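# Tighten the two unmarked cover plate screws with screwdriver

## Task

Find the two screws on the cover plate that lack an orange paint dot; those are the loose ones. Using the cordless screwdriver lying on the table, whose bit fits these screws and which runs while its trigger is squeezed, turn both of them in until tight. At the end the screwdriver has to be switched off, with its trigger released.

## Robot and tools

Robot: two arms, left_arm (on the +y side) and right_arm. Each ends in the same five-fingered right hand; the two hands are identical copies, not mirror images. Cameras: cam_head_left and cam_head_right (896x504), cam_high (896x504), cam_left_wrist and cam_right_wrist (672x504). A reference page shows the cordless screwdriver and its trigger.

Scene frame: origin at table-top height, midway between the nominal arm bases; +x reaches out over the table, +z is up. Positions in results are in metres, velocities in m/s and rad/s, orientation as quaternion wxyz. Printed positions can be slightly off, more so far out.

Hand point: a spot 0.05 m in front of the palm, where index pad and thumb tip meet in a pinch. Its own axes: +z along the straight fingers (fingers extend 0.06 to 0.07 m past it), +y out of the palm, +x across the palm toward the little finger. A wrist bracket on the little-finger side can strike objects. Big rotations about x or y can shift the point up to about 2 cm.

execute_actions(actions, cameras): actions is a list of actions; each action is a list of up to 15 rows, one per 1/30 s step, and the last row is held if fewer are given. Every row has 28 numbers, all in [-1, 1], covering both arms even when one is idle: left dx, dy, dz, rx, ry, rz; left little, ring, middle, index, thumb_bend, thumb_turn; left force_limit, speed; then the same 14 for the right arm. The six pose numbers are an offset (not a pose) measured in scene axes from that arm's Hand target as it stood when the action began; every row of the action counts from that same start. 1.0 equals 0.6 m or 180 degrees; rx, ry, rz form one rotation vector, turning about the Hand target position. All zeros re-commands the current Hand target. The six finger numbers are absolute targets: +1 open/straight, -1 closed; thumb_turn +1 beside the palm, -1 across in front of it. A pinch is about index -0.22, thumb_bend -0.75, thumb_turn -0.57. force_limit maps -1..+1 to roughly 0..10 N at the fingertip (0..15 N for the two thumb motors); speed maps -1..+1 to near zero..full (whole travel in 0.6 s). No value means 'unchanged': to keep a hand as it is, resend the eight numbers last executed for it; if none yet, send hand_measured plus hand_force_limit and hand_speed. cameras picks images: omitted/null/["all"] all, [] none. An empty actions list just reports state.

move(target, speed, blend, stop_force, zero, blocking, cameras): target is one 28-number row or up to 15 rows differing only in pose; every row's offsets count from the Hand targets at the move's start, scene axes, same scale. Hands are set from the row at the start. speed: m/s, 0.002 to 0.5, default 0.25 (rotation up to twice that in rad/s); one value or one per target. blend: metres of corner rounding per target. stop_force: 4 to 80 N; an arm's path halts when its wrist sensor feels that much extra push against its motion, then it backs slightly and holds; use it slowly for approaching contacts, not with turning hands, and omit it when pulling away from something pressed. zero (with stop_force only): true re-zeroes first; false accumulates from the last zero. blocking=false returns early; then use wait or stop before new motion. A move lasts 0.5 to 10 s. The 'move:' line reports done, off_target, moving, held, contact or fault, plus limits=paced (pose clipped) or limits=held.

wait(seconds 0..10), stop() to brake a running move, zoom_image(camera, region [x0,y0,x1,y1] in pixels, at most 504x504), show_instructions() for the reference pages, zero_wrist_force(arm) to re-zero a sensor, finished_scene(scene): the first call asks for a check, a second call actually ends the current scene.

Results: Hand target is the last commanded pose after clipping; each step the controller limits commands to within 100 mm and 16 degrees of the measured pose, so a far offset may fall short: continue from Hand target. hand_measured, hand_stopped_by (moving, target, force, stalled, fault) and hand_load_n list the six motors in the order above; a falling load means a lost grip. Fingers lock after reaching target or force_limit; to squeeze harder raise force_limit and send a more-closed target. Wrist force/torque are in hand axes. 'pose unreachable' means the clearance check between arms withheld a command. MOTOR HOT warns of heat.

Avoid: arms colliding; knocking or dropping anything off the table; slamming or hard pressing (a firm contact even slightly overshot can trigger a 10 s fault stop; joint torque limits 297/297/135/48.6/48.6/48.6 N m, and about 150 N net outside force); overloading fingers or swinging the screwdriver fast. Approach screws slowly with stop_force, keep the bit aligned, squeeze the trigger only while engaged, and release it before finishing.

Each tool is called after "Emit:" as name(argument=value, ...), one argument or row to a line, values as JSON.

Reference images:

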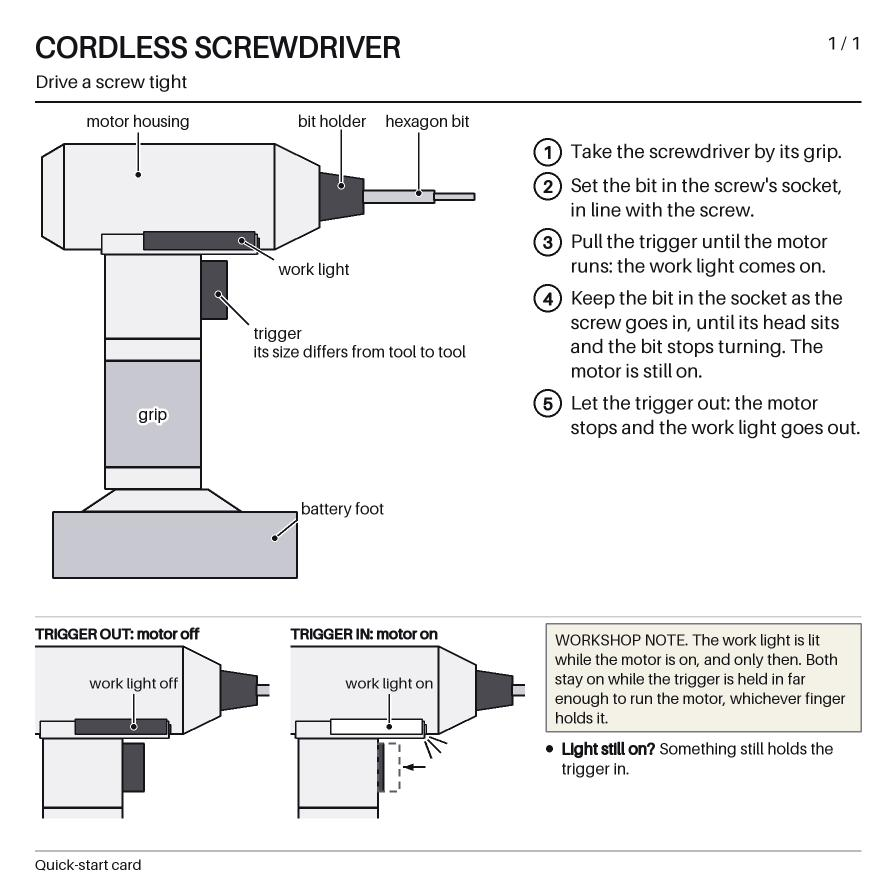

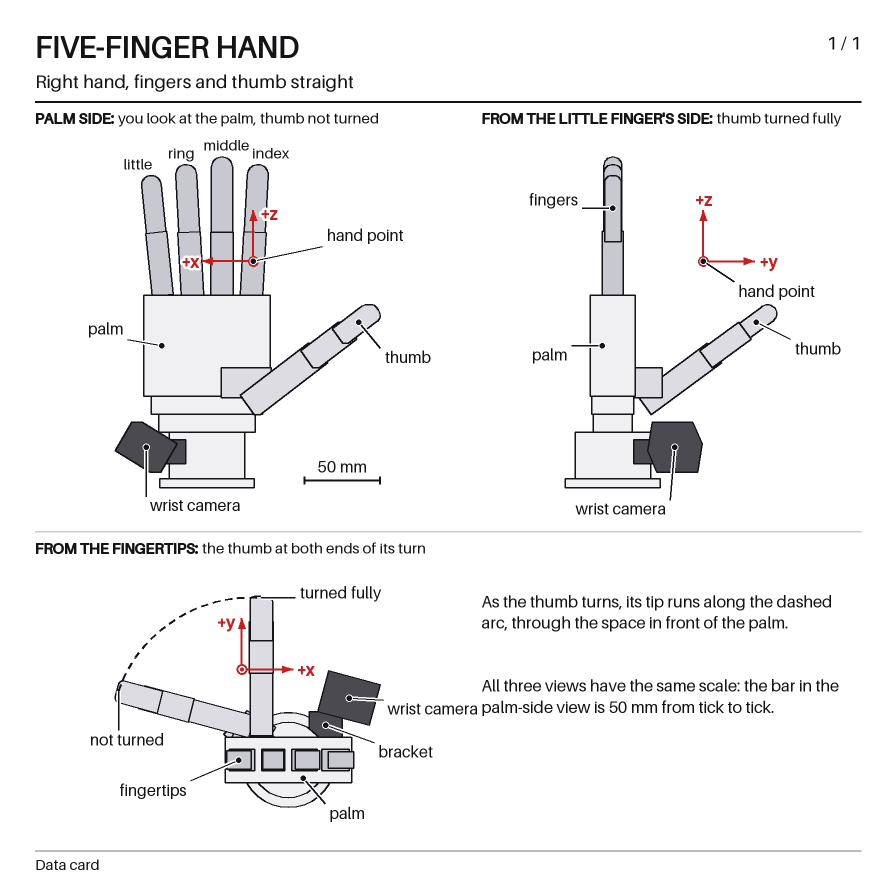

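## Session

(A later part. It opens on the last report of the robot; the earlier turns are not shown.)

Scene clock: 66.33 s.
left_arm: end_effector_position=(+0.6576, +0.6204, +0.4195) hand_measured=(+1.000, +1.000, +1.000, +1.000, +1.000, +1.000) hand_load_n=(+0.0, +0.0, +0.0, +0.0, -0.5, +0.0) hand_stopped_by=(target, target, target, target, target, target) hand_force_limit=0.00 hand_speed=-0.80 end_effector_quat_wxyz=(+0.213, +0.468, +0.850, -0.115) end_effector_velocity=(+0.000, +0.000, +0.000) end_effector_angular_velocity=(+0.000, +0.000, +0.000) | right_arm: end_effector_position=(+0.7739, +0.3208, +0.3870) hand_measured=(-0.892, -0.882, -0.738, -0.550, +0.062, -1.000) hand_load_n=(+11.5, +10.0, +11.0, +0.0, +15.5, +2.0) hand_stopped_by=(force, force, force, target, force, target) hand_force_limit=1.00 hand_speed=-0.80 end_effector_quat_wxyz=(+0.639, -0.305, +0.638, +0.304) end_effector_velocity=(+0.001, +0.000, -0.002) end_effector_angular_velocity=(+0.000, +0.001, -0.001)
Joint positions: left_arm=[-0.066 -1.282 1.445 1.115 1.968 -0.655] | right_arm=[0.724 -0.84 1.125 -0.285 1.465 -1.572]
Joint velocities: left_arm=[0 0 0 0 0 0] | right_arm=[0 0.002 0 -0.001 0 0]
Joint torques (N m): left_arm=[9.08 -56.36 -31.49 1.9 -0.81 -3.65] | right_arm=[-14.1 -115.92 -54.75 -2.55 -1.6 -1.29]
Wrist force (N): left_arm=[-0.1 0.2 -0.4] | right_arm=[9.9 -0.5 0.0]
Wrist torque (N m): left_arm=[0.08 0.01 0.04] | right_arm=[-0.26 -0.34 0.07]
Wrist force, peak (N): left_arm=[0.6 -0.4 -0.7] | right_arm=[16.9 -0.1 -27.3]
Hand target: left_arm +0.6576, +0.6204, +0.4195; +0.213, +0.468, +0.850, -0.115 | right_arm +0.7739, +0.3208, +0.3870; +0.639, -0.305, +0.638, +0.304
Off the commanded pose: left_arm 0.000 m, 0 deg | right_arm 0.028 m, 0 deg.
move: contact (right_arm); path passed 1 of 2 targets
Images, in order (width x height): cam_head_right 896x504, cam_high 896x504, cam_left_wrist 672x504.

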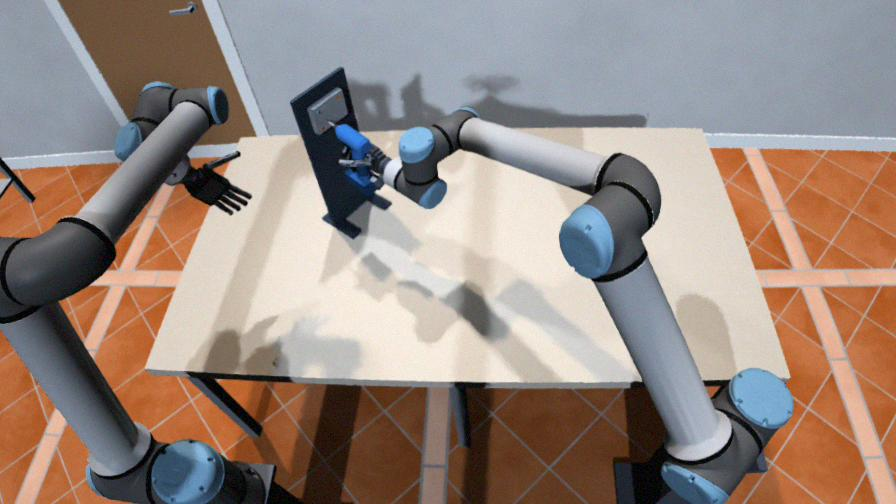

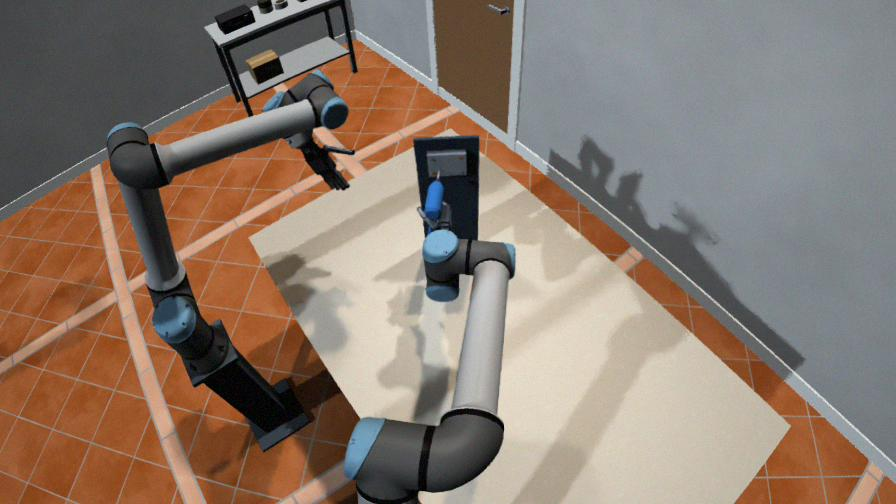

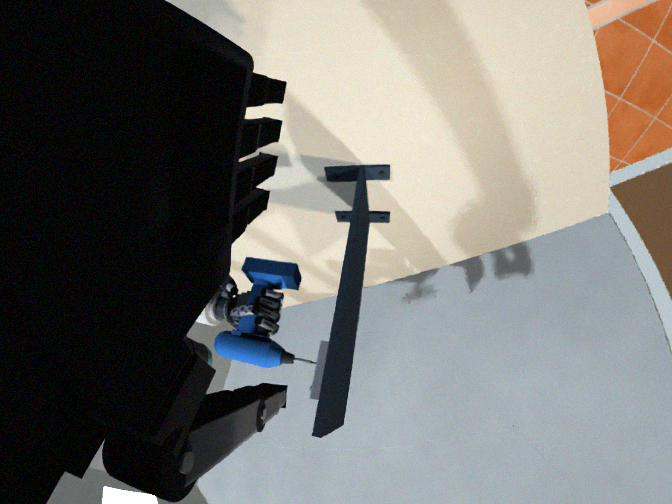

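Emit:
move(
  target=[
    [0,0,0,0,0,0,1,1,1,1,1,1,0,-0.8,-0.01027,-0.01313,0,0,0,0,-0.98,-0.98,-1,-0.55,-0.96,-1,1,-0.8],
    [0,0,0,0,0,0,1,1,1,1,1,1,0,-0.8,0.0554,-0.06447,0,0,0,0,-0.98,-0.98,-1,-0.55,-0.96,-1,1,-0.8],
  ],
  speed=[0.02,0.04],
  cameras=["cam_high","cam_left_wrist"],
)

Emit:
zoom_image(
  camera="cam_high",
  region=[390, 130, 490, 230],
)

Scene clock: 69.27 s.
left_arm: end_effector_position=(+0.6576, +0.6204, +0.4195) hand_measured=(+1.000, +1.000, +1.000, +1.000, +1.000, +1.000) hand_load_n=(+0.0, +0.0, +0.0, +0.0, +0.0, +0.0) hand_stopped_by=(target, target, target, target, target, target) hand_force_limit=0.00 hand_speed=-0.80 end_effector_quat_wxyz=(+0.213, +0.468, +0.850, -0.115) end_effector_velocity=(+0.000, +0.001, +0.000) end_effector_angular_velocity=(+0.000, -0.001, +0.001) | right_arm: end_effector_position=(+0.8073, +0.2820, +0.3870) hand_measured=(-0.892, -0.882, -0.738, -0.550, +0.062, -1.000) hand_load_n=(+11.5, +10.0, +10.5, +0.0, +15.5, +2.0) hand_stopped_by=(force, force, force, target, force, target) hand_force_limit=1.00 hand_speed=-0.80 end_effector_quat_wxyz=(+0.639, -0.305, +0.638, +0.304) end_effector_velocity=(-0.002, +0.002, +0.000) end_effector_angular_velocity=(-0.001, +0.001, +0.001)
Joint positions: left_arm=[-0.066 -1.282 1.445 1.115 1.968 -0.655] | right_arm=[0.67 -0.86 1.16 -0.3 1.411 -1.572]
Joint velocities: left_arm=[0.001 0 0 0 0 0] | right_arm=[0.002 0 0 0.001 0.001 0]
Joint torques (N m): left_arm=[6.53 -52.86 -32.65 3.16 0.46 -3.47] | right_arm=[11.47 -127.26 -44.31 -6.53 2.26 1.85]
Wrist force (N): left_arm=[0.0 0.0 -0.6] | right_arm=[9.8 0.5 -0.2]
Wrist torque (N m): left_arm=[0.06 0.00 0.04] | right_arm=[-0.13 -0.32 0.10]
Wrist force, peak (N): left_arm=[0.8 -0.5 -0.4] | right_arm=[10.5 -0.3 -0.2]
Hand target: left_arm +0.6576, +0.6204, +0.4195; +0.213, +0.468, +0.850, -0.115 | right_arm +0.8072, +0.2821, +0.3870; +0.639, -0.305, +0.638, +0.304
Off the commanded pose: left_arm 0.000 m, 0 deg | right_arm 0.000 m, 0 deg.
move: done
Images, in order (width x height): cam_high 896x504, cam_left_wrist 672x504.

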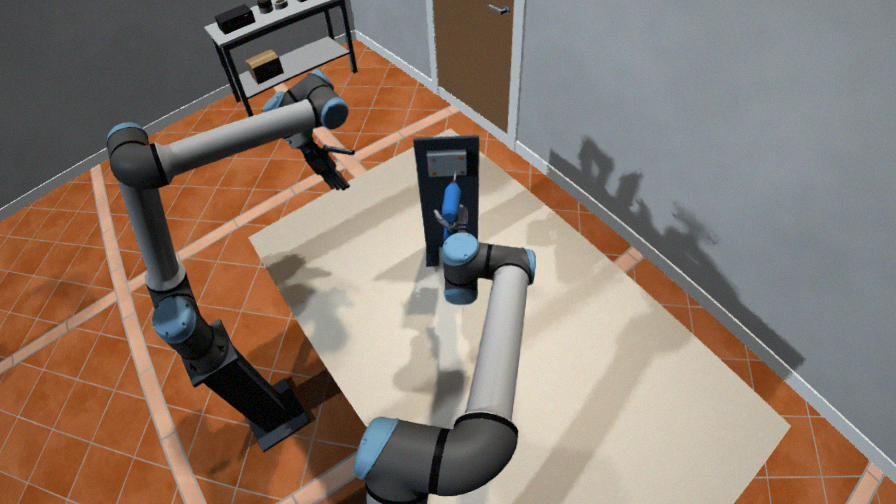

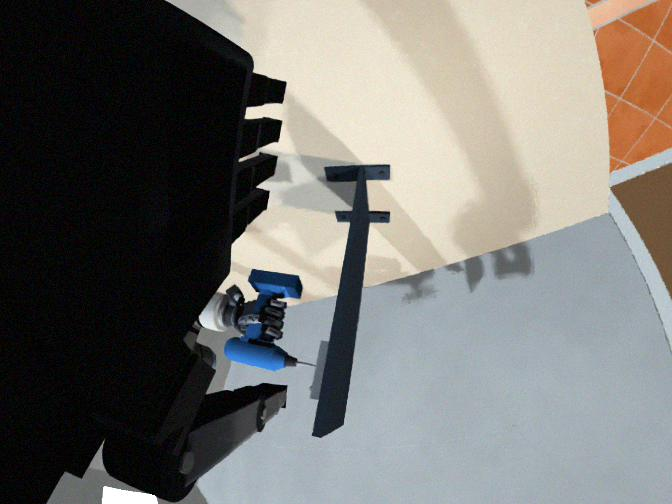

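Scaled by 5.040.

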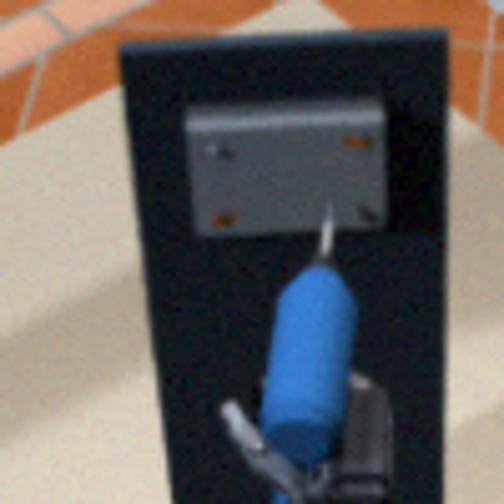

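Emit:
move(
  target=[0,0,0,0,0,0,1,1,1,1,1,1,0,-0.8,0.0205,0.0263,0,0,0,0,-0.98,-0.98,-1,-0.55,-0.96,-1,1,-0.8],
  speed=0.007,
  stop_force=8,
  cameras=["cam_high"],
)

Emit:
zoom_image(
  camera="cam_high",
  region=[390, 130, 490, 230],
)

Scene clock: 71.97 s.
left_arm: end_effector_position=(+0.6576, +0.6204, +0.4195) hand_measured=(+1.000, +1.000, +1.000, +1.000, +1.000, +1.000) hand_load_n=(+0.0, +0.0, +0.0, +0.0, -0.5, +0.0) hand_stopped_by=(target, target, target, target, target, target) hand_force_limit=0.00 hand_speed=-0.80 end_effector_quat_wxyz=(+0.213, +0.468, +0.850, -0.115) end_effector_velocity=(+0.000, +0.001, +0.000) end_effector_angular_velocity=(+0.000, +0.001, +0.003) | right_arm: end_effector_position=(+0.8147, +0.2919, +0.3870) hand_measured=(-0.892, -0.882, -0.738, -0.550, +0.062, -1.000) hand_load_n=(+12.0, +10.0, +10.5, +0.0, +15.5, +2.0) hand_stopped_by=(force, force, force, target, force, target) hand_force_limit=1.00 hand_speed=-0.80 end_effector_quat_wxyz=(+0.638, -0.305, +0.638, +0.304) end_effector_velocity=(+0.000, +0.000, -0.001) end_effector_angular_velocity=(+0.000, +0.000, +0.000)
Joint positions: left_arm=[-0.066 -1.282 1.445 1.115 1.968 -0.655] | right_arm=[0.673 -0.838 1.122 -0.284 1.414 -1.572]
Joint velocities: left_arm=[0.001 0 0 0 0 -0.002] | right_arm=[0 0.001 0 0 0 0]
Joint torques (N m): left_arm=[5.94 -51.14 -33.11 3.89 1.05 -3.46] | right_arm=[-3.05 -129.56 -46.64 -7.41 -0.03 1.63]
Wrist force (N): left_arm=[0.3 -0.4 -0.4] | right_arm=[10.7 -0.6 -8.4]
Wrist torque (N m): left_arm=[0.00 -0.06 0.05] | right_arm=[0.15 -0.62 0.13]
Wrist force, peak (N): left_arm=[0.2 -0.8 -0.6] | right_arm=[13.1 -0.8 -21.2]
Hand target: left_arm +0.6576, +0.6204, +0.4195; +0.213, +0.468, +0.850, -0.115 | right_arm +0.8147, +0.2919, +0.3870; +0.638, -0.305, +0.638, +0.304
Off the commanded pose: left_arm 0.000 m, 0 deg | right_arm 0.008 m, 0 deg.
move: contact (right_arm)
Images, in order (width x height): cam_high 896x504.

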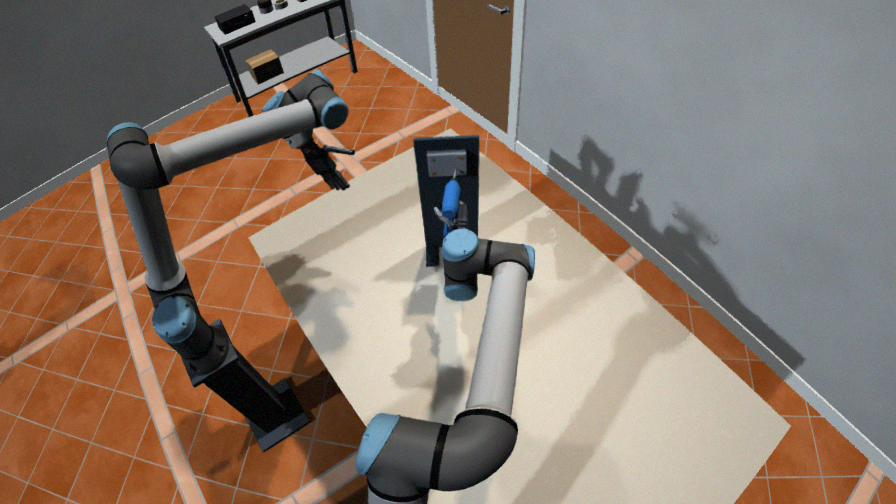

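Scaled by 5.040.

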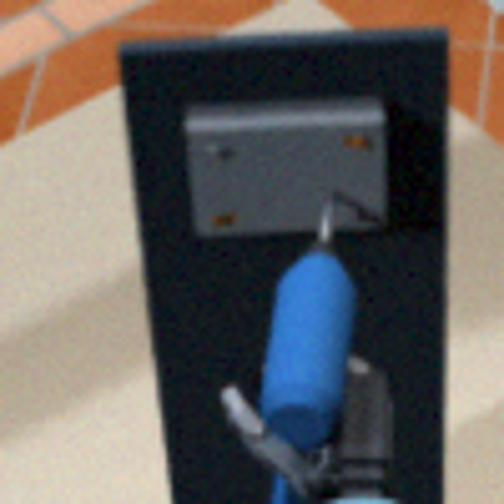

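Emit:
move(
  target=[
    [0,0,0,0,0,0,1,1,1,1,1,1,0,-0.8,-0.0077,-0.0108,0,0,0,0,-0.98,-0.98,-1,-0.55,-0.96,-1,1,-0.8],
    [0,0,0,0,0,0,1,1,1,1,1,1,0,-0.8,0.0318,-0.0388,-0.0267,0,0,0.0139,-0.98,-0.98,-1,-0.55,-0.96,-1,1,-0.8],
  ],
  speed=[0.02,0.03],
  cameras=["cam_head_right","cam_high","cam_left_wrist"],
)

Emit:
zoom_image(
  camera="cam_high",
  region=[410, 140, 480, 190],
)

Emit:
zoom_image(
  camera="cam_head_right",
  region=[280, 60, 400, 180],
)

Emit:
zoom_image(
  camera="cam_left_wrist",
  region=[220, 300, 370, 450],
)

Scene clock: 74.23 s.
left_arm: end_effector_position=(+0.6576, +0.6204, +0.4195) hand_measured=(+1.000, +1.000, +1.000, +1.000, +1.000, +1.000) hand_load_n=(+0.0, +0.0, +0.0, +0.0, +0.0, +0.0) hand_stopped_by=(target, target, target, target, target, target) hand_force_limit=0.00 hand_speed=-0.80 end_effector_quat_wxyz=(+0.213, +0.468, +0.850, -0.115) end_effector_velocity=(+0.000, -0.001, +0.000) end_effector_angular_velocity=(+0.000, +0.000, -0.001) | right_arm: end_effector_position=(+0.8340, +0.2685, +0.3709) hand_measured=(-0.892, -0.882, -0.738, -0.550, +0.062, -1.000) hand_load_n=(+11.5, +10.0, +11.0, +0.0, +15.5, +2.0) hand_stopped_by=(force, force, force, target, force, target) hand_force_limit=1.00 hand_speed=-0.80 end_effector_quat_wxyz=(+0.632, -0.319, +0.631, +0.318) end_effector_velocity=(+0.000, +0.000, +0.001) end_effector_angular_velocity=(+0.001, -0.001, -0.002)
Joint positions: left_arm=[-0.066 -1.282 1.445 1.115 1.968 -0.655] | right_arm=[0.63 -0.835 1.147 -0.311 1.327 -1.572]
Joint velocities: left_arm=[-0.001 0 0 0 0 0] | right_arm=[0.001 -0.001 0 -0.001 0.003 0]
Joint torques (N m): left_arm=[7.45 -49.51 -33.51 4.65 1 -3.37] | right_arm=[15.63 -129.71 -54.06 -3.41 2.75 1.91]
Wrist force (N): left_arm=[0.4 -0.2 -0.3] | right_arm=[10.0 0.1 0.2]
Wrist torque (N m): left_arm=[0.02 -0.08 0.06] | right_arm=[-0.19 -0.36 0.10]
Wrist force, peak (N): left_arm=[0.3 -0.5 -0.7] | right_arm=[10.9 -0.6 -8.3]
Hand target: left_arm +0.6576, +0.6204, +0.4195; +0.213, +0.468, +0.850, -0.115 | right_arm +0.8338, +0.2686, +0.3710; +0.632, -0.319, +0.631, +0.318
Off the commanded pose: left_arm 0.000 m, 0 deg | right_arm 0.000 m, 0 deg.
move: done
Images, in order (width x height): cam_head_right 896x504, cam_high 896x504, cam_left_wrist 672x504.

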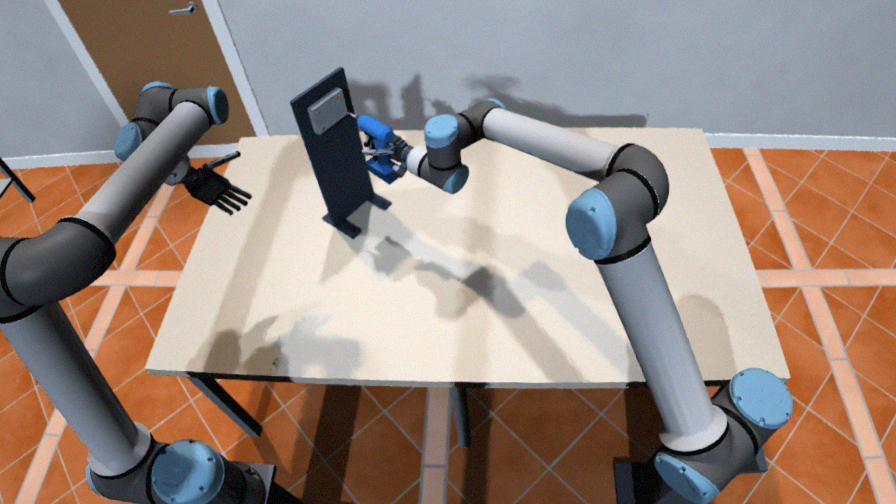

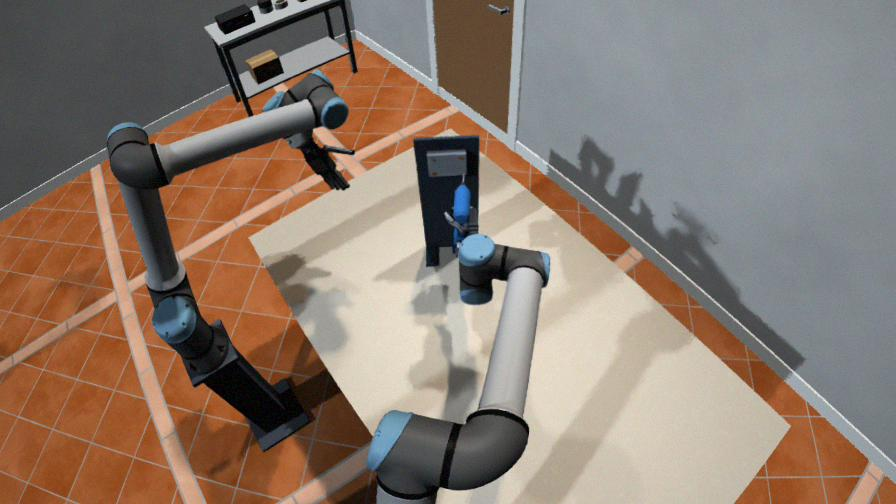

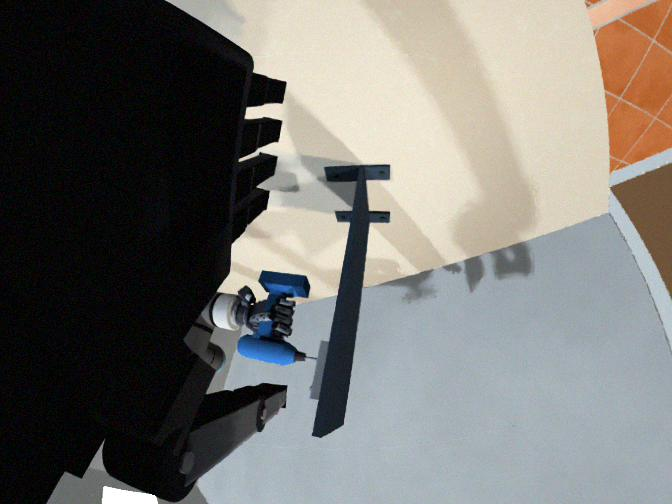

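Scaled by 7.200.

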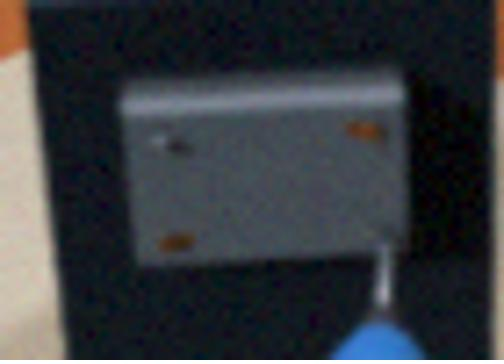

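Scaled by 4.200.

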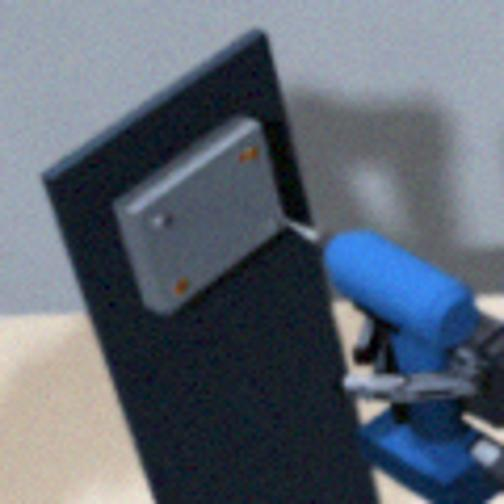

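Scaled by 3.360 from the camera's 672x504 image, which has a finer 960x720 frame.

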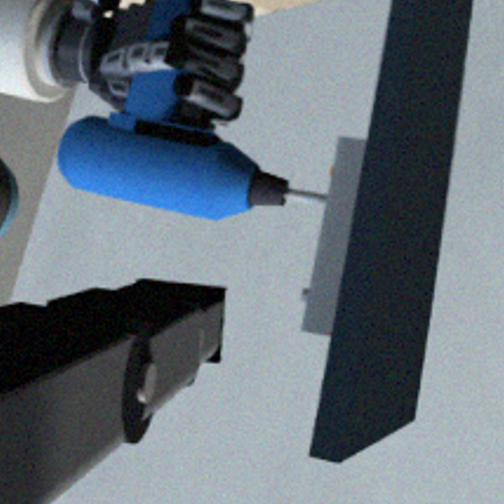

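Emit:
move(
  target=[0,0,0,0,0,0,1,1,1,1,1,1,0,-0.8,0.0135,0.019,0,0,0,0,-0.98,-0.98,-1,-0.55,-0.96,-1,1,-0.8],
  speed=0.006,
  stop_force=8,
  cameras=["cam_high"],
)

Emit:
zoom_image(
  camera="cam_high",
  region=[410, 140, 480, 190],
)

Scene clock: 76.33 s.
left_arm: end_effector_position=(+0.6576, +0.6204, +0.4195) hand_measured=(+1.000, +1.000, +1.000, +1.000, +1.000, +1.000) hand_load_n=(+0.0, +0.0, +0.0, +0.0, +0.0, +0.0) hand_stopped_by=(target, target, target, target, target, target) hand_force_limit=0.00 hand_speed=-0.80 end_effector_quat_wxyz=(+0.213, +0.468, +0.850, -0.115) end_effector_velocity=(+0.000, +0.000, +0.000) end_effector_angular_velocity=(+0.000, -0.001, +0.000) | right_arm: end_effector_position=(+0.8372, +0.2735, +0.3710) hand_measured=(-0.892, -0.882, -0.738, -0.550, +0.062, -1.000) hand_load_n=(+11.5, +10.0, +11.0, +0.0, +15.5, +2.0) hand_stopped_by=(force, force, force, target, force, target) hand_force_limit=1.00 hand_speed=-0.80 end_effector_quat_wxyz=(+0.632, -0.319, +0.631, +0.318) end_effector_velocity=(+0.000, +0.000, -0.002) end_effector_angular_velocity=(-0.001, +0.001, +0.000)
Joint positions: left_arm=[-0.066 -1.282 1.445 1.115 1.968 -0.655] | right_arm=[0.631 -0.825 1.128 -0.303 1.329 -1.572]
Joint velocities: left_arm=[0 0 0 -0.001 0 0] | right_arm=[0 0.001 0 0 0 0]
Joint torques (N m): left_arm=[11.28 -49.09 -35.13 5.84 1.04 -3.24] | right_arm=[-9.48 -130.92 -46.15 -6.63 -0.25 1.89]
Wrist force (N): left_arm=[0.4 -0.4 -0.1] | right_arm=[10.2 -0.4 -6.9]
Wrist torque (N m): left_arm=[-0.02 -0.07 0.05] | right_arm=[0.09 -0.55 0.11]
Wrist force, peak (N): left_arm=[0.7 -0.6 -0.5] | right_arm=[12.7 -0.8 -17.3]
Hand target: left_arm +0.6576, +0.6204, +0.4195; +0.213, +0.468, +0.850, -0.115 | right_arm +0.8373, +0.2735, +0.3710; +0.632, -0.319, +0.631, +0.318
Off the commanded pose: left_arm 0.000 m, 0 deg | right_arm 0.008 m, 0 deg.
move: contact (right_arm)
Images, in order (width x height): cam_high 896x504.

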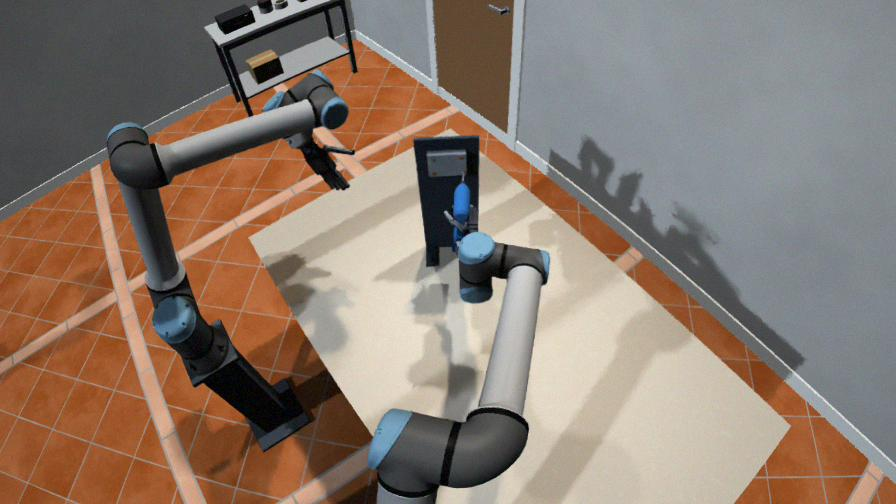

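Scaled by 7.200.

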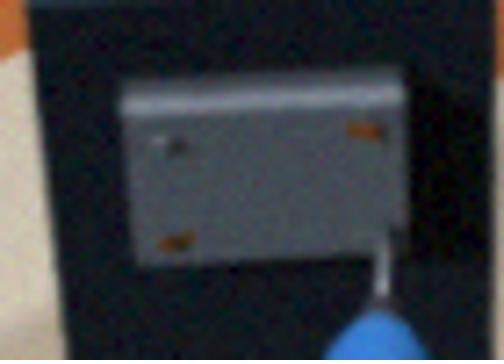

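Emit:
move(
  target=[
    [0,0,0,0,0,0,1,1,1,1,1,1,0,-0.8,-0.0077,-0.0108,0,0,0,0,-0.98,-0.98,-1,-0.55,-0.96,-1,1,-0.8],
    [0,0,0,0,0,0,1,1,1,1,1,1,0,-0.8,-0.0138,-0.0065,0,0,0,0,-0.98,-0.98,-1,-0.55,-0.96,-1,1,-0.8],
    [0,0,0,0,0,0,1,1,1,1,1,1,0,-0.8,-0.0023,0.0098,0,0,0,0,-0.98,-0.98,-1,-0.55,-0.96,-1,1,-0.8],
  ],
  speed=[0.015,0.015,0.006],
  stop_force=9,
  cameras=["cam_high"],
)

Emit:
zoom_image(
  camera="cam_high",
  region=[410, 140, 480, 190],
)

Scene clock: 78.57 s.
left_arm: end_effector_position=(+0.6576, +0.6204, +0.4195) hand_measured=(+1.000, +1.000, +1.000, +1.000, +1.000, +1.000) hand_load_n=(+0.0, +0.0, +0.0, +0.0, -0.5, +0.0) hand_stopped_by=(target, target, target, target, target, target) hand_force_limit=0.00 hand_speed=-0.80 end_effector_quat_wxyz=(+0.213, +0.468, +0.850, -0.115) end_effector_velocity=(+0.000, +0.000, +0.000) end_effector_angular_velocity=(+0.000, +0.000, -0.001) | right_arm: end_effector_position=(+0.8295, +0.2703, +0.3710) hand_measured=(-0.892, -0.882, -0.738, -0.550, +0.062, -1.000) hand_load_n=(+12.0, +10.0, +10.5, +0.0, +16.0, +1.5) hand_stopped_by=(force, force, force, target, force, target) hand_force_limit=1.00 hand_speed=-0.80 end_effector_quat_wxyz=(+0.632, -0.319, +0.631, +0.318) end_effector_velocity=(+0.000, +0.000, +0.001) end_effector_angular_velocity=(+0.001, -0.001, +0.000)
Joint positions: left_arm=[-0.066 -1.282 1.445 1.115 1.968 -0.655] | right_arm=[0.634 -0.838 1.151 -0.313 1.332 -1.572]
Joint velocities: left_arm=[0 0.001 0 0 0 0.001] | right_arm=[0 -0.001 0 0 0 0]
Joint torques (N m): left_arm=[4.41 -46.49 -36.57 6.53 0.93 -3.17] | right_arm=[-0.28 -130.09 -46.86 -7.47 1.26 1.34]
Wrist force (N): left_arm=[0.1 -0.3 -0.5] | right_arm=[11.7 0.1 -10.6]
Wrist torque (N m): left_arm=[0.03 -0.02 0.04] | right_arm=[0.21 -0.69 0.16]
Wrist force, peak (N): left_arm=[0.7 -0.3 -0.6] | right_arm=[13.4 -0.2 -21.9]
Hand target: left_arm +0.6576, +0.6204, +0.4195; +0.213, +0.468, +0.850, -0.115 | right_arm +0.8295, +0.2703, +0.3711; +0.632, -0.319, +0.631, +0.318
Off the commanded pose: left_arm 0.000 m, 0 deg | right_arm 0.011 m, 0 deg.
move: contact (right_arm); path passed 2 of 3 targets
Images, in order (width x height): cam_high 896x504.

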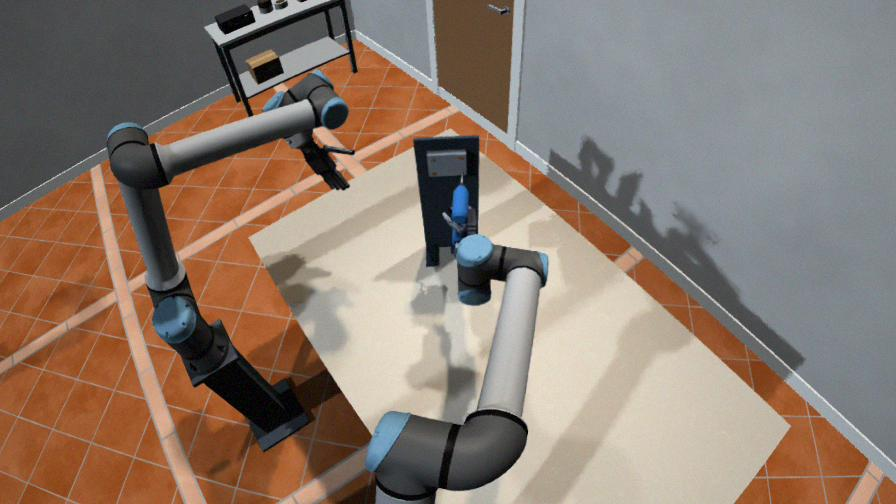

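Scaled by 7.200.

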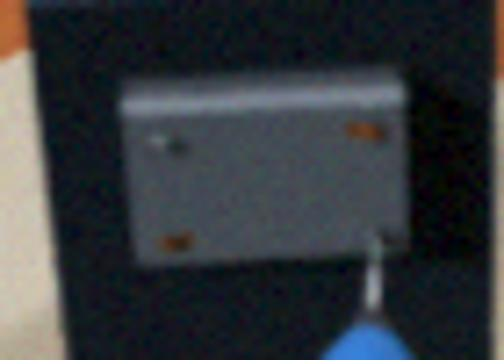

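Emit:
move(
  target=[
    [0,0,0,0,0,0,1,1,1,1,1,1,0,-0.8,-0.0019,-0.0027,0,0,0,0,-0.98,-0.98,-1,-0.55,-0.96,-1,1,-0.8],
    [0,0,0,0,0,0,1,1,1,1,1,1,0,-0.8,-0.0102,0.0032,0,0,0,0,-0.98,-0.98,-1,-0.55,-0.96,-1,1,-0.8],
    [0,0,0,0,0,0,1,1,1,1,1,1,0,-0.8,0.0005,0.018,0,0,0,0,-0.98,-0.98,-1,-0.55,-0.96,-1,1,-0.8],
  ],
  speed=[0.012,0.012,0.005],
  stop_force=9,
  cameras=[],
)

Scene clock: 80.23 s.
left_arm: end_effector_position=(+0.6576, +0.6204, +0.4195) hand_measured=(+1.000, +1.000, +1.000, +1.000, +1.000, +1.000) hand_load_n=(+0.0, +0.0, +0.0, +0.0, +0.0, +0.0) hand_stopped_by=(target, target, target, target, target, target) hand_force_limit=0.00 hand_speed=-0.80 end_effector_quat_wxyz=(+0.213, +0.468, +0.850, -0.115) end_effector_velocity=(+0.000, +0.000, +0.000) end_effector_angular_velocity=(-0.001, +0.000, +0.001) | right_arm: end_effector_position=(+0.8294, +0.2702, +0.3711) hand_measured=(-0.892, -0.882, -0.738, -0.550, +0.062, -1.000) hand_load_n=(+11.5, +10.0, +11.0, +0.0, +15.5, +2.0) hand_stopped_by=(force, force, force, target, force, target) hand_force_limit=1.00 hand_speed=-0.80 end_effector_quat_wxyz=(+0.632, -0.319, +0.631, +0.318) end_effector_velocity=(+0.000, +0.000, +0.000) end_effector_angular_velocity=(+0.000, +0.000, +0.000)
Joint positions: left_arm=[-0.066 -1.282 1.445 1.115 1.968 -0.655] | right_arm=[0.634 -0.838 1.152 -0.313 1.331 -1.572]
Joint velocities: left_arm=[0 0 0 0 0.001 -0.001] | right_arm=[0 0 0 0 0 0]
Joint torques (N m): left_arm=[6.08 -46.99 -36.4 6.35 1.06 -2.95] | right_arm=[14.41 -108.13 -55.35 -3.08 1.93 1.51]
Wrist force (N): left_arm=[0.4 -0.2 -0.5] | right_arm=[10.3 -0.4 -7.8]
Wrist torque (N m): left_arm=[0.03 -0.06 0.06] | right_arm=[0.03 -0.69 0.09]
Wrist force, peak (N): left_arm=[0.2 -0.9 -0.6] | right_arm=[11.6 -0.2 -10.7]
Hand target: left_arm +0.6576, +0.6204, +0.4195; +0.213, +0.468, +0.850, -0.115 | right_arm +0.8294, +0.2702, +0.3711; +0.632, -0.319, +0.631, +0.318
Off the commanded pose: left_arm 0.000 m, 0 deg | right_arm 0.011 m, 0 deg.
move: contact (right_arm); path passed 0 of 3 targets
No camera images: "cameras" was empty.

Emit:
move(
  target=[
    [0,0,0,0,0,0,1,1,1,1,1,1,0,-0.8,-0.0019,-0.0027,0,0,0,0,-0.98,-0.98,-1,-0.55,-0.96,-1,1,-0.8],
    [0,0,0,0,0,0,1,1,1,1,1,1,0,-0.8,-0.0102,0.0032,0,0,0,0,-0.98,-0.98,-1,-0.55,-0.96,-1,1,-0.8],
  ],
  speed=[0.015,0.012],
  cameras=[],
)

Emit:
move(
  target=[0,0,0,0,0,0,1,1,1,1,1,1,0,-0.8,0.0107,0.0148,0,0,0,0,-0.98,-0.98,-1,-0.55,-0.96,-1,1,-0.8],
  speed=0.005,
  stop_force=8,
  cameras=[],
)

Scene clock: 81.23 s.
left_arm: end_effector_position=(+0.6576, +0.6204, +0.4195) hand_measured=(+1.000, +1.000, +1.000, +1.000, +1.000, +1.000) hand_load_n=(+0.0, +0.0, +0.0, +0.0, +0.0, +0.0) hand_stopped_by=(target, target, target, target, target, target) hand_force_limit=0.00 hand_speed=-0.80 end_effector_quat_wxyz=(+0.213, +0.468, +0.850, -0.115) end_effector_velocity=(+0.000, +0.000, +0.000) end_effector_angular_velocity=(+0.000, -0.001, +0.000) | right_arm: end_effector_position=(+0.8232, +0.2722, +0.3711) hand_measured=(-0.892, -0.882, -0.738, -0.550, +0.062, -1.000) hand_load_n=(+11.5, +10.0, +11.0, +0.0, +15.5, +2.0) hand_stopped_by=(force, force, force, target, force, target) hand_force_limit=1.00 hand_speed=-0.80 end_effector_quat_wxyz=(+0.632, -0.319, +0.631, +0.318) end_effector_velocity=(+0.000, +0.000, -0.002) end_effector_angular_velocity=(+0.000, +0.000, +0.000)
Joint positions: left_arm=[-0.066 -1.282 1.445 1.115 1.968 -0.655] | right_arm=[0.64 -0.843 1.159 -0.317 1.337 -1.572]
Joint velocities: left_arm=[-0.001 0 0 0 0 -0.001] | right_arm=[0 0.002 0 -0.001 0 0]
Joint torques (N m): left_arm=[5.57 -44.28 -37.54 6.53 1.04 -3.12] | right_arm=[-2.71 -127.28 -43.85 -6.52 0.64 0.66]
Wrist force (N): left_arm=[0.3 -0.1 -0.1] | right_arm=[10.0 -0.6 0.1]
Wrist torque (N m): left_arm=[0.02 -0.06 0.05] | right_arm=[-0.29 -0.37 0.08]
Wrist force, peak (N): left_arm=[0.7 -0.5 -0.2] | right_arm=[10.4 -0.2 -8.1]
Hand target: left_arm +0.6576, +0.6204, +0.4195; +0.213, +0.468, +0.850, -0.115 | right_arm +0.8232, +0.2721, +0.3711; +0.632, -0.319, +0.631, +0.318
Off the commanded pose: left_arm 0.000 m, 0 deg | right_arm 0.000 m, 0 deg.
move: done
No camera images: "cameras" was empty.

Scene clock: 84.07 s.
left_arm: end_effector_position=(+0.6576, +0.6204, +0.4195) hand_measured=(+1.000, +1.000, +1.000, +1.000, +1.000, +1.000) hand_load_n=(+0.0, +0.0, +0.0, +0.0, +0.0, +0.0) hand_stopped_by=(target, target, target, target, target, target) hand_force_limit=0.00 hand_speed=-0.80 end_effector_quat_wxyz=(+0.213, +0.468, +0.850, -0.115) end_effector_velocity=(+0.000, +0.000, +0.000) end_effector_angular_velocity=(+0.000, +0.001, +0.000) | right_arm: end_effector_position=(+0.8287, +0.2797, +0.3711) hand_measured=(-0.892, -0.882, -0.738, -0.550, +0.062, -1.000) hand_load_n=(+11.5, +10.0, +10.5, +0.0, +15.5, +2.0) hand_stopped_by=(force, force, force, target, force, target) hand_force_limit=1.00 hand_speed=-0.80 end_effector_quat_wxyz=(+0.632, -0.319, +0.631, +0.318) end_effector_velocity=(+0.000, +0.000, +0.000) end_effector_angular_velocity=(+0.000, +0.000, +0.000)
Joint positions: left_arm=[-0.066 -1.282 1.445 1.115 1.968 -0.655] | right_arm=[0.642 -0.827 1.131 -0.304 1.34 -1.572]
Joint velocities: left_arm=[0 0.001 0 0 0 0] | right_arm=[0 0 0 0.001 0 0]
Joint torques (N m): left_arm=[5.73 -46.94 -38.72 6.66 1.02 -3.31] | right_arm=[-3.8 -130.36 -46.87 -6.91 -0.03 -0.28]
Wrist force (N): left_arm=[0.1 -0.2 -0.8] | right_arm=[10.7 -0.3 -8.8]
Wrist torque (N m): left_arm=[0.05 -0.02 0.04] | right_arm=[0.18 -0.64 0.14]
Wrist force, peak (N): left_arm=[0.7 0.1 -0.7] | right_arm=[12.6 -0.4 -17.2]
Hand target: left_arm +0.6576, +0.6204, +0.4195; +0.213, +0.468, +0.850, -0.115 | right_arm +0.8287, +0.2797, +0.3711; +0.632, -0.319, +0.631, +0.318
Off the commanded pose: left_arm 0.000 m, 0 deg | right_arm 0.002 m, 0 deg.
move: contact (right_arm)
No camera images: "cameras" was empty.

Emit:
move(
  target=[
    [0,0,0,0,0,0,1,1,1,1,1,1,0,-0.8,-0.0087,-0.0122,0,0,0,0,-0.98,-0.98,-1,-0.55,-0.96,-1,1,-0.8],
    [0,0,0,0,0,0,1,1,1,1,1,1,0,-0.8,-0.0045,-0.0152,0,0,0,0,-0.98,-0.98,-1,-0.55,-0.96,-1,1,-0.8],
  ],
  speed=[0.02,0.02],
  cameras=[],
)

Emit:
move(
  target=[0,0,0,0,0,0,1,1,1,1,1,1,0,-0.8,0.0107,0.0150,0,0,0,0,-0.98,-0.98,-1,-0.55,-0.96,-1,1,-0.8],
  speed=0.006,
  stop_force=8,
  cameras=[],
)

Scene clock: 85.10 s.
left_arm: end_effector_position=(+0.6576, +0.6204, +0.4195) hand_measured=(+1.000, +1.000, +1.000, +1.000, +1.000, +1.000) hand_load_n=(+0.0, +0.0, +0.0, +0.0, +0.0, +0.0) hand_stopped_by=(target, target, target, target, target, target) hand_force_limit=0.00 hand_speed=-0.80 end_effector_quat_wxyz=(+0.213, +0.468, +0.850, -0.115) end_effector_velocity=(+0.000, -0.001, +0.001) end_effector_angular_velocity=(-0.001, +0.000, +0.000) | right_arm: end_effector_position=(+0.8262, +0.2704, +0.3711) hand_measured=(-0.892, -0.882, -0.738, -0.550, +0.062, -1.000) hand_load_n=(+11.5, +10.0, +11.0, +0.0, +15.5, +2.0) hand_stopped_by=(force, force, force, target, force, target) hand_force_limit=1.00 hand_speed=-0.80 end_effector_quat_wxyz=(+0.632, -0.319, +0.631, +0.318) end_effector_velocity=(+0.000, +0.000, +0.001) end_effector_angular_velocity=(+0.001, -0.001, -0.001)
Joint positions: left_arm=[-0.066 -1.282 1.445 1.115 1.968 -0.655] | right_arm=[0.636 -0.842 1.158 -0.316 1.334 -1.572]
Joint velocities: left_arm=[-0.001 -0.001 0 0 0 -0.002] | right_arm=[0.001 -0.001 0 0 0.001 0]
Joint torques (N m): left_arm=[7.39 -46.5 -39.26 6.27 1.45 -3.63] | right_arm=[12.21 -113.36 -53.1 -2.08 0.74 0.68]
Wrist force (N): left_arm=[0.3 -0.7 -0.5] | right_arm=[9.5 0.0 -0.2]
Wrist torque (N m): left_arm=[-0.05 -0.05 0.04] | right_arm=[-0.18 -0.27 0.07]
Wrist force, peak (N): left_arm=[0.5 -0.5 -0.8] | right_arm=[10.9 -0.6 -8.6]
Hand target: left_arm +0.6576, +0.6204, +0.4195; +0.213, +0.468, +0.850, -0.115 | right_arm +0.8260, +0.2705, +0.3711; +0.632, -0.319, +0.631, +0.318
Off the commanded pose: left_arm 0.000 m, 0 deg | right_arm 0.000 m, 0 deg.
move: done
No camera images: "cameras" was empty.

Scene clock: 86.77 s.
left_arm: end_effector_position=(+0.6576, +0.6204, +0.4195) hand_measured=(+1.000, +1.000, +1.000, +1.000, +1.000, +1.000) hand_load_n=(+0.0, +0.0, +0.0, -0.5, +0.0, +0.0) hand_stopped_by=(target, target, target, target, target, target) hand_force_limit=0.00 hand_speed=-0.80 end_effector_quat_wxyz=(+0.213, +0.468, +0.850, -0.115) end_effector_velocity=(+0.000, +0.000, +0.000) end_effector_angular_velocity=(+0.000, +0.000, -0.001) | right_arm: end_effector_position=(+0.8270, +0.2719, +0.3711) hand_measured=(-0.892, -0.882, -0.738, -0.550, +0.062, -1.000) hand_load_n=(+11.5, +10.0, +10.5, +0.0, +15.5, +2.5) hand_stopped_by=(force, force, force, target, force, target) hand_force_limit=1.00 hand_speed=-0.80 end_effector_quat_wxyz=(+0.632, -0.319, +0.631, +0.318) end_effector_velocity=(+0.000, +0.000, +0.001) end_effector_angular_velocity=(+0.001, -0.001, -0.001)
Joint positions: left_arm=[-0.066 -1.282 1.445 1.115 1.968 -0.655] | right_arm=[0.637 -0.839 1.152 -0.314 1.334 -1.572]
Joint velocities: left_arm=[0 0 0 0 0 0] | right_arm=[0 -0.001 0 -0.001 0 0]
Joint torques (N m): left_arm=[0.66 -48.35 -41.21 6.2 0.92 -3.34] | right_arm=[-14.19 -127.73 -46.34 -6.55 -0.44 1.24]
Wrist force (N): left_arm=[0.1 0.0 -0.3] | right_arm=[10.0 -0.8 -7.3]
Wrist torque (N m): left_arm=[0.05 -0.04 0.05] | right_arm=[0.06 -0.60 0.10]
Wrist force, peak (N): left_arm=[0.7 -0.2 -0.7] | right_arm=[11.8 -0.5 -17.1]
Hand target: left_arm +0.6576, +0.6204, +0.4195; +0.213, +0.468, +0.850, -0.115 | right_arm +0.8270, +0.2718, +0.3711; +0.632, -0.319, +0.631, +0.318
Off the commanded pose: left_arm 0.000 m, 0 deg | right_arm 0.009 m, 0 deg.
move: contact (right_arm)
No camera images: "cameras" was empty.

Emit:
move(
  target=[
    [0,0,0,0,0,0,1,1,1,1,1,1,0,-0.8,-0.0024,-0.0034,0,0,0,0,-0.98,-0.98,-1,-0.55,-0.96,-1,1,-0.8],
    [0,0,0,0,0,0,1,1,1,1,1,1,0,-0.8,0.0002,-0.0052,0.0083,0,0,0,-0.98,-0.98,-1,-0.55,-0.96,-1,1,-0.8],
  ],
  speed=[0.02,0.015],
  cameras=[],
)

Emit:
move(
  target=[0,0,0,0,0,0,1,1,1,1,1,1,0,-0.8,0.0112,0.0158,0,0,0,0,-0.98,-0.98,-1,-0.55,-0.96,-1,1,-0.8],
  speed=0.006,
  stop_force=8,
  cameras=[],
)

Scene clock: 87.77 s.
left_arm: end_effector_position=(+0.6576, +0.6204, +0.4195) hand_measured=(+1.000, +1.000, +1.000, +1.000, +1.000, +1.000) hand_load_n=(+0.0, +0.0, +0.0, +0.0, +0.0, -0.5) hand_stopped_by=(target, target, target, target, target, target) hand_force_limit=0.00 hand_speed=-0.80 end_effector_quat_wxyz=(+0.213, +0.468, +0.850, -0.115) end_effector_velocity=(+0.000, +0.000, +0.000) end_effector_angular_velocity=(+0.000, +0.000, +0.001) | right_arm: end_effector_position=(+0.8272, +0.2687, +0.3762) hand_measured=(-0.892, -0.882, -0.738, -0.550, +0.062, -1.000) hand_load_n=(+11.0, +10.0, +11.0, +0.0, +15.5, +2.0) hand_stopped_by=(force, force, force, target, force, target) hand_force_limit=1.00 hand_speed=-0.80 end_effector_quat_wxyz=(+0.632, -0.319, +0.631, +0.318) end_effector_velocity=(+0.000, +0.000, +0.000) end_effector_angular_velocity=(+0.001, -0.002, +0.000)
Joint positions: left_arm=[-0.066 -1.282 1.445 1.115 1.968 -0.655] | right_arm=[0.634 -0.846 1.155 -0.309 1.332 -1.572]
Joint velocities: left_arm=[0 0 0 0 0 -0.001] | right_arm=[0 0 0 -0.002 0 0]
Joint torques (N m): left_arm=[7.04 -44.02 -40.56 6.28 1.2 -3.03] | right_arm=[-6.34 -118.46 -47.86 -4.93 -0.88 1.53]
Wrist force (N): left_arm=[0.1 -0.3 -0.1] | right_arm=[9.8 -0.4 0.2]
Wrist torque (N m): left_arm=[0.00 -0.04 0.04] | right_arm=[-0.27 -0.34 0.08]
Wrist force, peak (N): left_arm=[0.5 -0.6 -0.5] | right_arm=[10.5 -0.6 -7.3]
Hand target: left_arm +0.6576, +0.6204, +0.4195; +0.213, +0.468, +0.850, -0.115 | right_arm +0.8271, +0.2687, +0.3760; +0.632, -0.319, +0.631, +0.318
Off the commanded pose: left_arm 0.000 m, 0 deg | right_arm 0.000 m, 0 deg.
move: done
No camera images: "cameras" was empty.

Scene clock: 90.40 s.
left_arm: end_effector_position=(+0.6576, +0.6204, +0.4195) hand_measured=(+1.000, +1.000, +1.000, +1.000, +1.000, +1.000) hand_load_n=(+0.0, +0.0, +0.0, +0.0, +0.0, +0.0) hand_stopped_by=(target, target, target, target, target, target) hand_force_limit=0.00 hand_speed=-0.80 end_effector_quat_wxyz=(+0.213, +0.468, +0.850, -0.115) end_effector_velocity=(+0.000, -0.001, +0.000) end_effector_angular_velocity=(+0.001, -0.001, -0.001) | right_arm: end_effector_position=(+0.8327, +0.2767, +0.3760) hand_measured=(-0.892, -0.882, -0.738, -0.550, +0.062, -1.000) hand_load_n=(+11.5, +10.0, +11.0, +0.0, +15.5, +2.5) hand_stopped_by=(force, force, force, target, force, target) hand_force_limit=1.00 hand_speed=-0.80 end_effector_quat_wxyz=(+0.632, -0.319, +0.631, +0.318) end_effector_velocity=(+0.000, +0.000, +0.000) end_effector_angular_velocity=(-0.001, +0.001, +0.000)
Joint positions: left_arm=[-0.066 -1.282 1.445 1.115 1.968 -0.655] | right_arm=[0.637 -0.829 1.125 -0.297 1.334 -1.572]
Joint velocities: left_arm=[-0.001 0 0 -0.001 -0.001 0] | right_arm=[0 0 0 0.001 0 0]
Joint torques (N m): left_arm=[5.61 -48.44 -39.97 6.35 1.32 -3.56] | right_arm=[-7.85 -129.87 -46.13 -6.86 -0.25 1.63]
Wrist force (N): left_arm=[0.3 -0.3 0.0] | right_arm=[10.1 -1.1 -6.6]
Wrist torque (N m): left_arm=[-0.01 -0.07 0.05] | right_arm=[-0.02 -0.51 0.08]
Wrist force, peak (N): left_arm=[0.3 -0.4 -0.9] | right_arm=[12.2 -0.3 -17.2]
Hand target: left_arm +0.6576, +0.6204, +0.4195; +0.213, +0.468, +0.850, -0.115 | right_arm +0.8328, +0.2767, +0.3760; +0.632, -0.319, +0.631, +0.318
Off the commanded pose: left_arm 0.000 m, 0 deg | right_arm 0.002 m, 0 deg.
move: contact (right_arm)
No camera images: "cameras" was empty.

Emit:
move(
  target=[
    [0,0,0,0,0,0,1,1,1,1,1,1,0,-0.8,-0.0087,-0.0122,0,0,0,0,-0.98,-0.98,-1,-0.55,-0.96,-1,1,-0.8],
    [0,0,0,0,0,0,1,1,1,1,1,1,0,-0.8,-0.0087,-0.0122,-0.0192,0,0,0,-0.98,-0.98,-1,-0.55,-0.96,-1,1,-0.8],
  ],
  speed=[0.02,0.02],
  cameras=[],
)

Emit:
move(
  target=[0,0,0,0,0,0,1,1,1,1,1,1,0,-0.8,0.0107,0.0150,0,0,0,0,-0.98,-0.98,-1,-0.55,-0.96,-1,1,-0.8],
  speed=0.006,
  stop_force=8,
  cameras=[],
)

Scene clock: 91.90 s.
left_arm: end_effector_position=(+0.6576, +0.6204, +0.4195) hand_measured=(+1.000, +1.000, +1.000, +1.000, +1.000, +1.000) hand_load_n=(+0.0, +0.0, +0.0, +0.0, +0.0, +0.0) hand_stopped_by=(target, target, target, target, target, target) hand_force_limit=0.00 hand_speed=-0.80 end_effector_quat_wxyz=(+0.213, +0.468, +0.850, -0.115) end_effector_velocity=(+0.000, +0.000, +0.000) end_effector_angular_velocity=(-0.001, +0.000, +0.001) | right_arm: end_effector_position=(+0.8276, +0.2693, +0.3643) hand_measured=(-0.892, -0.882, -0.738, -0.550, +0.062, -1.000) hand_load_n=(+11.5, +10.0, +11.0, +0.0, +15.5, +2.0) hand_stopped_by=(force, force, force, target, force, target) hand_force_limit=1.00 hand_speed=-0.80 end_effector_quat_wxyz=(+0.632, -0.319, +0.631, +0.318) end_effector_velocity=(+0.000, +0.000, -0.001) end_effector_angular_velocity=(-0.001, +0.001, +0.000)
Joint positions: left_arm=[-0.066 -1.282 1.445 1.115 1.968 -0.655] | right_arm=[0.634 -0.838 1.163 -0.325 1.332 -1.572]
Joint velocities: left_arm=[0 0 0 -0.001 0 -0.001] | right_arm=[0 0.001 0 0.001 0 0]
Joint torques (N m): left_arm=[5.55 -47.76 -41.82 5.97 1.16 -3.01] | right_arm=[5.8 -125.74 -53.63 -2.54 1.42 1.76]
Wrist force (N): left_arm=[0.3 -0.1 -0.4] | right_arm=[10.0 -0.1 -0.1]
Wrist torque (N m): left_arm=[0.04 -0.05 0.06] | right_arm=[-0.21 -0.35 0.09]
Wrist force, peak (N): left_arm=[0.5 0.1 -0.8] | right_arm=[10.7 -0.6 -6.4]
Hand target: left_arm +0.6576, +0.6204, +0.4195; +0.213, +0.468, +0.850, -0.115 | right_arm +0.8276, +0.2694, +0.3645; +0.632, -0.319, +0.631, +0.318
Off the commanded pose: left_arm 0.000 m, 0 deg | right_arm 0.000 m, 0 deg.
move: done
No camera images: "cameras" was empty.

Scene clock: 93.17 s.
left_arm: end_effector_position=(+0.6576, +0.6204, +0.4195) hand_measured=(+1.000, +1.000, +1.000, +1.000, +1.000, +1.000) hand_load_n=(+0.0, +0.0, +0.0, +0.0, +0.0, +0.0) hand_stopped_by=(target, target, target, target, target, target) hand_force_limit=0.00 hand_speed=-0.80 end_effector_quat_wxyz=(+0.213, +0.468, +0.850, -0.115) end_effector_velocity=(+0.000, +0.000, +0.000) end_effector_angular_velocity=(+0.000, +0.001, +0.000) | right_arm: end_effector_position=(+0.8286, +0.2709, +0.3645) hand_measured=(-0.892, -0.882, -0.738, -0.550, +0.062, -1.000) hand_load_n=(+12.0, +10.0, +10.5, +0.0, +15.5, +2.0) hand_stopped_by=(force, force, force, target, force, target) hand_force_limit=1.00 hand_speed=-0.80 end_effector_quat_wxyz=(+0.632, -0.319, +0.631, +0.318) end_effector_velocity=(+0.000, +0.000, -0.001) end_effector_angular_velocity=(-0.001, +0.002, +0.000)
Joint positions: left_arm=[-0.066 -1.282 1.445 1.115 1.968 -0.655] | right_arm=[0.635 -0.835 1.157 -0.323 1.333 -1.572]
Joint velocities: left_arm=[0 0 0 0 0 -0.001] | right_arm=[0 0.001 0 0.001 0 0]
Joint torques (N m): left_arm=[5.08 -43.1 -41.61 5.84 1.01 -3.07] | right_arm=[-12.42 -129.68 -45.8 -6.98 -0.34 1.66]
Wrist force (N): left_arm=[0.3 0.0 -0.3] | right_arm=[11.0 -0.7 -7.1]
Wrist torque (N m): left_arm=[0.05 -0.05 0.06] | right_arm=[0.07 -0.60 0.14]
Wrist force, peak (N): left_arm=[0.3 -0.5 -0.8] | right_arm=[12.2 -1.0 -17.1]
Hand target: left_arm +0.6576, +0.6204, +0.4195; +0.213, +0.468, +0.850, -0.115 | right_arm +0.8286, +0.2708, +0.3645; +0.632, -0.319, +0.631, +0.318
Off the commanded pose: left_arm 0.000 m, 0 deg | right_arm 0.009 m, 0 deg.
move: contact (right_arm)
No camera images: "cameras" was empty.


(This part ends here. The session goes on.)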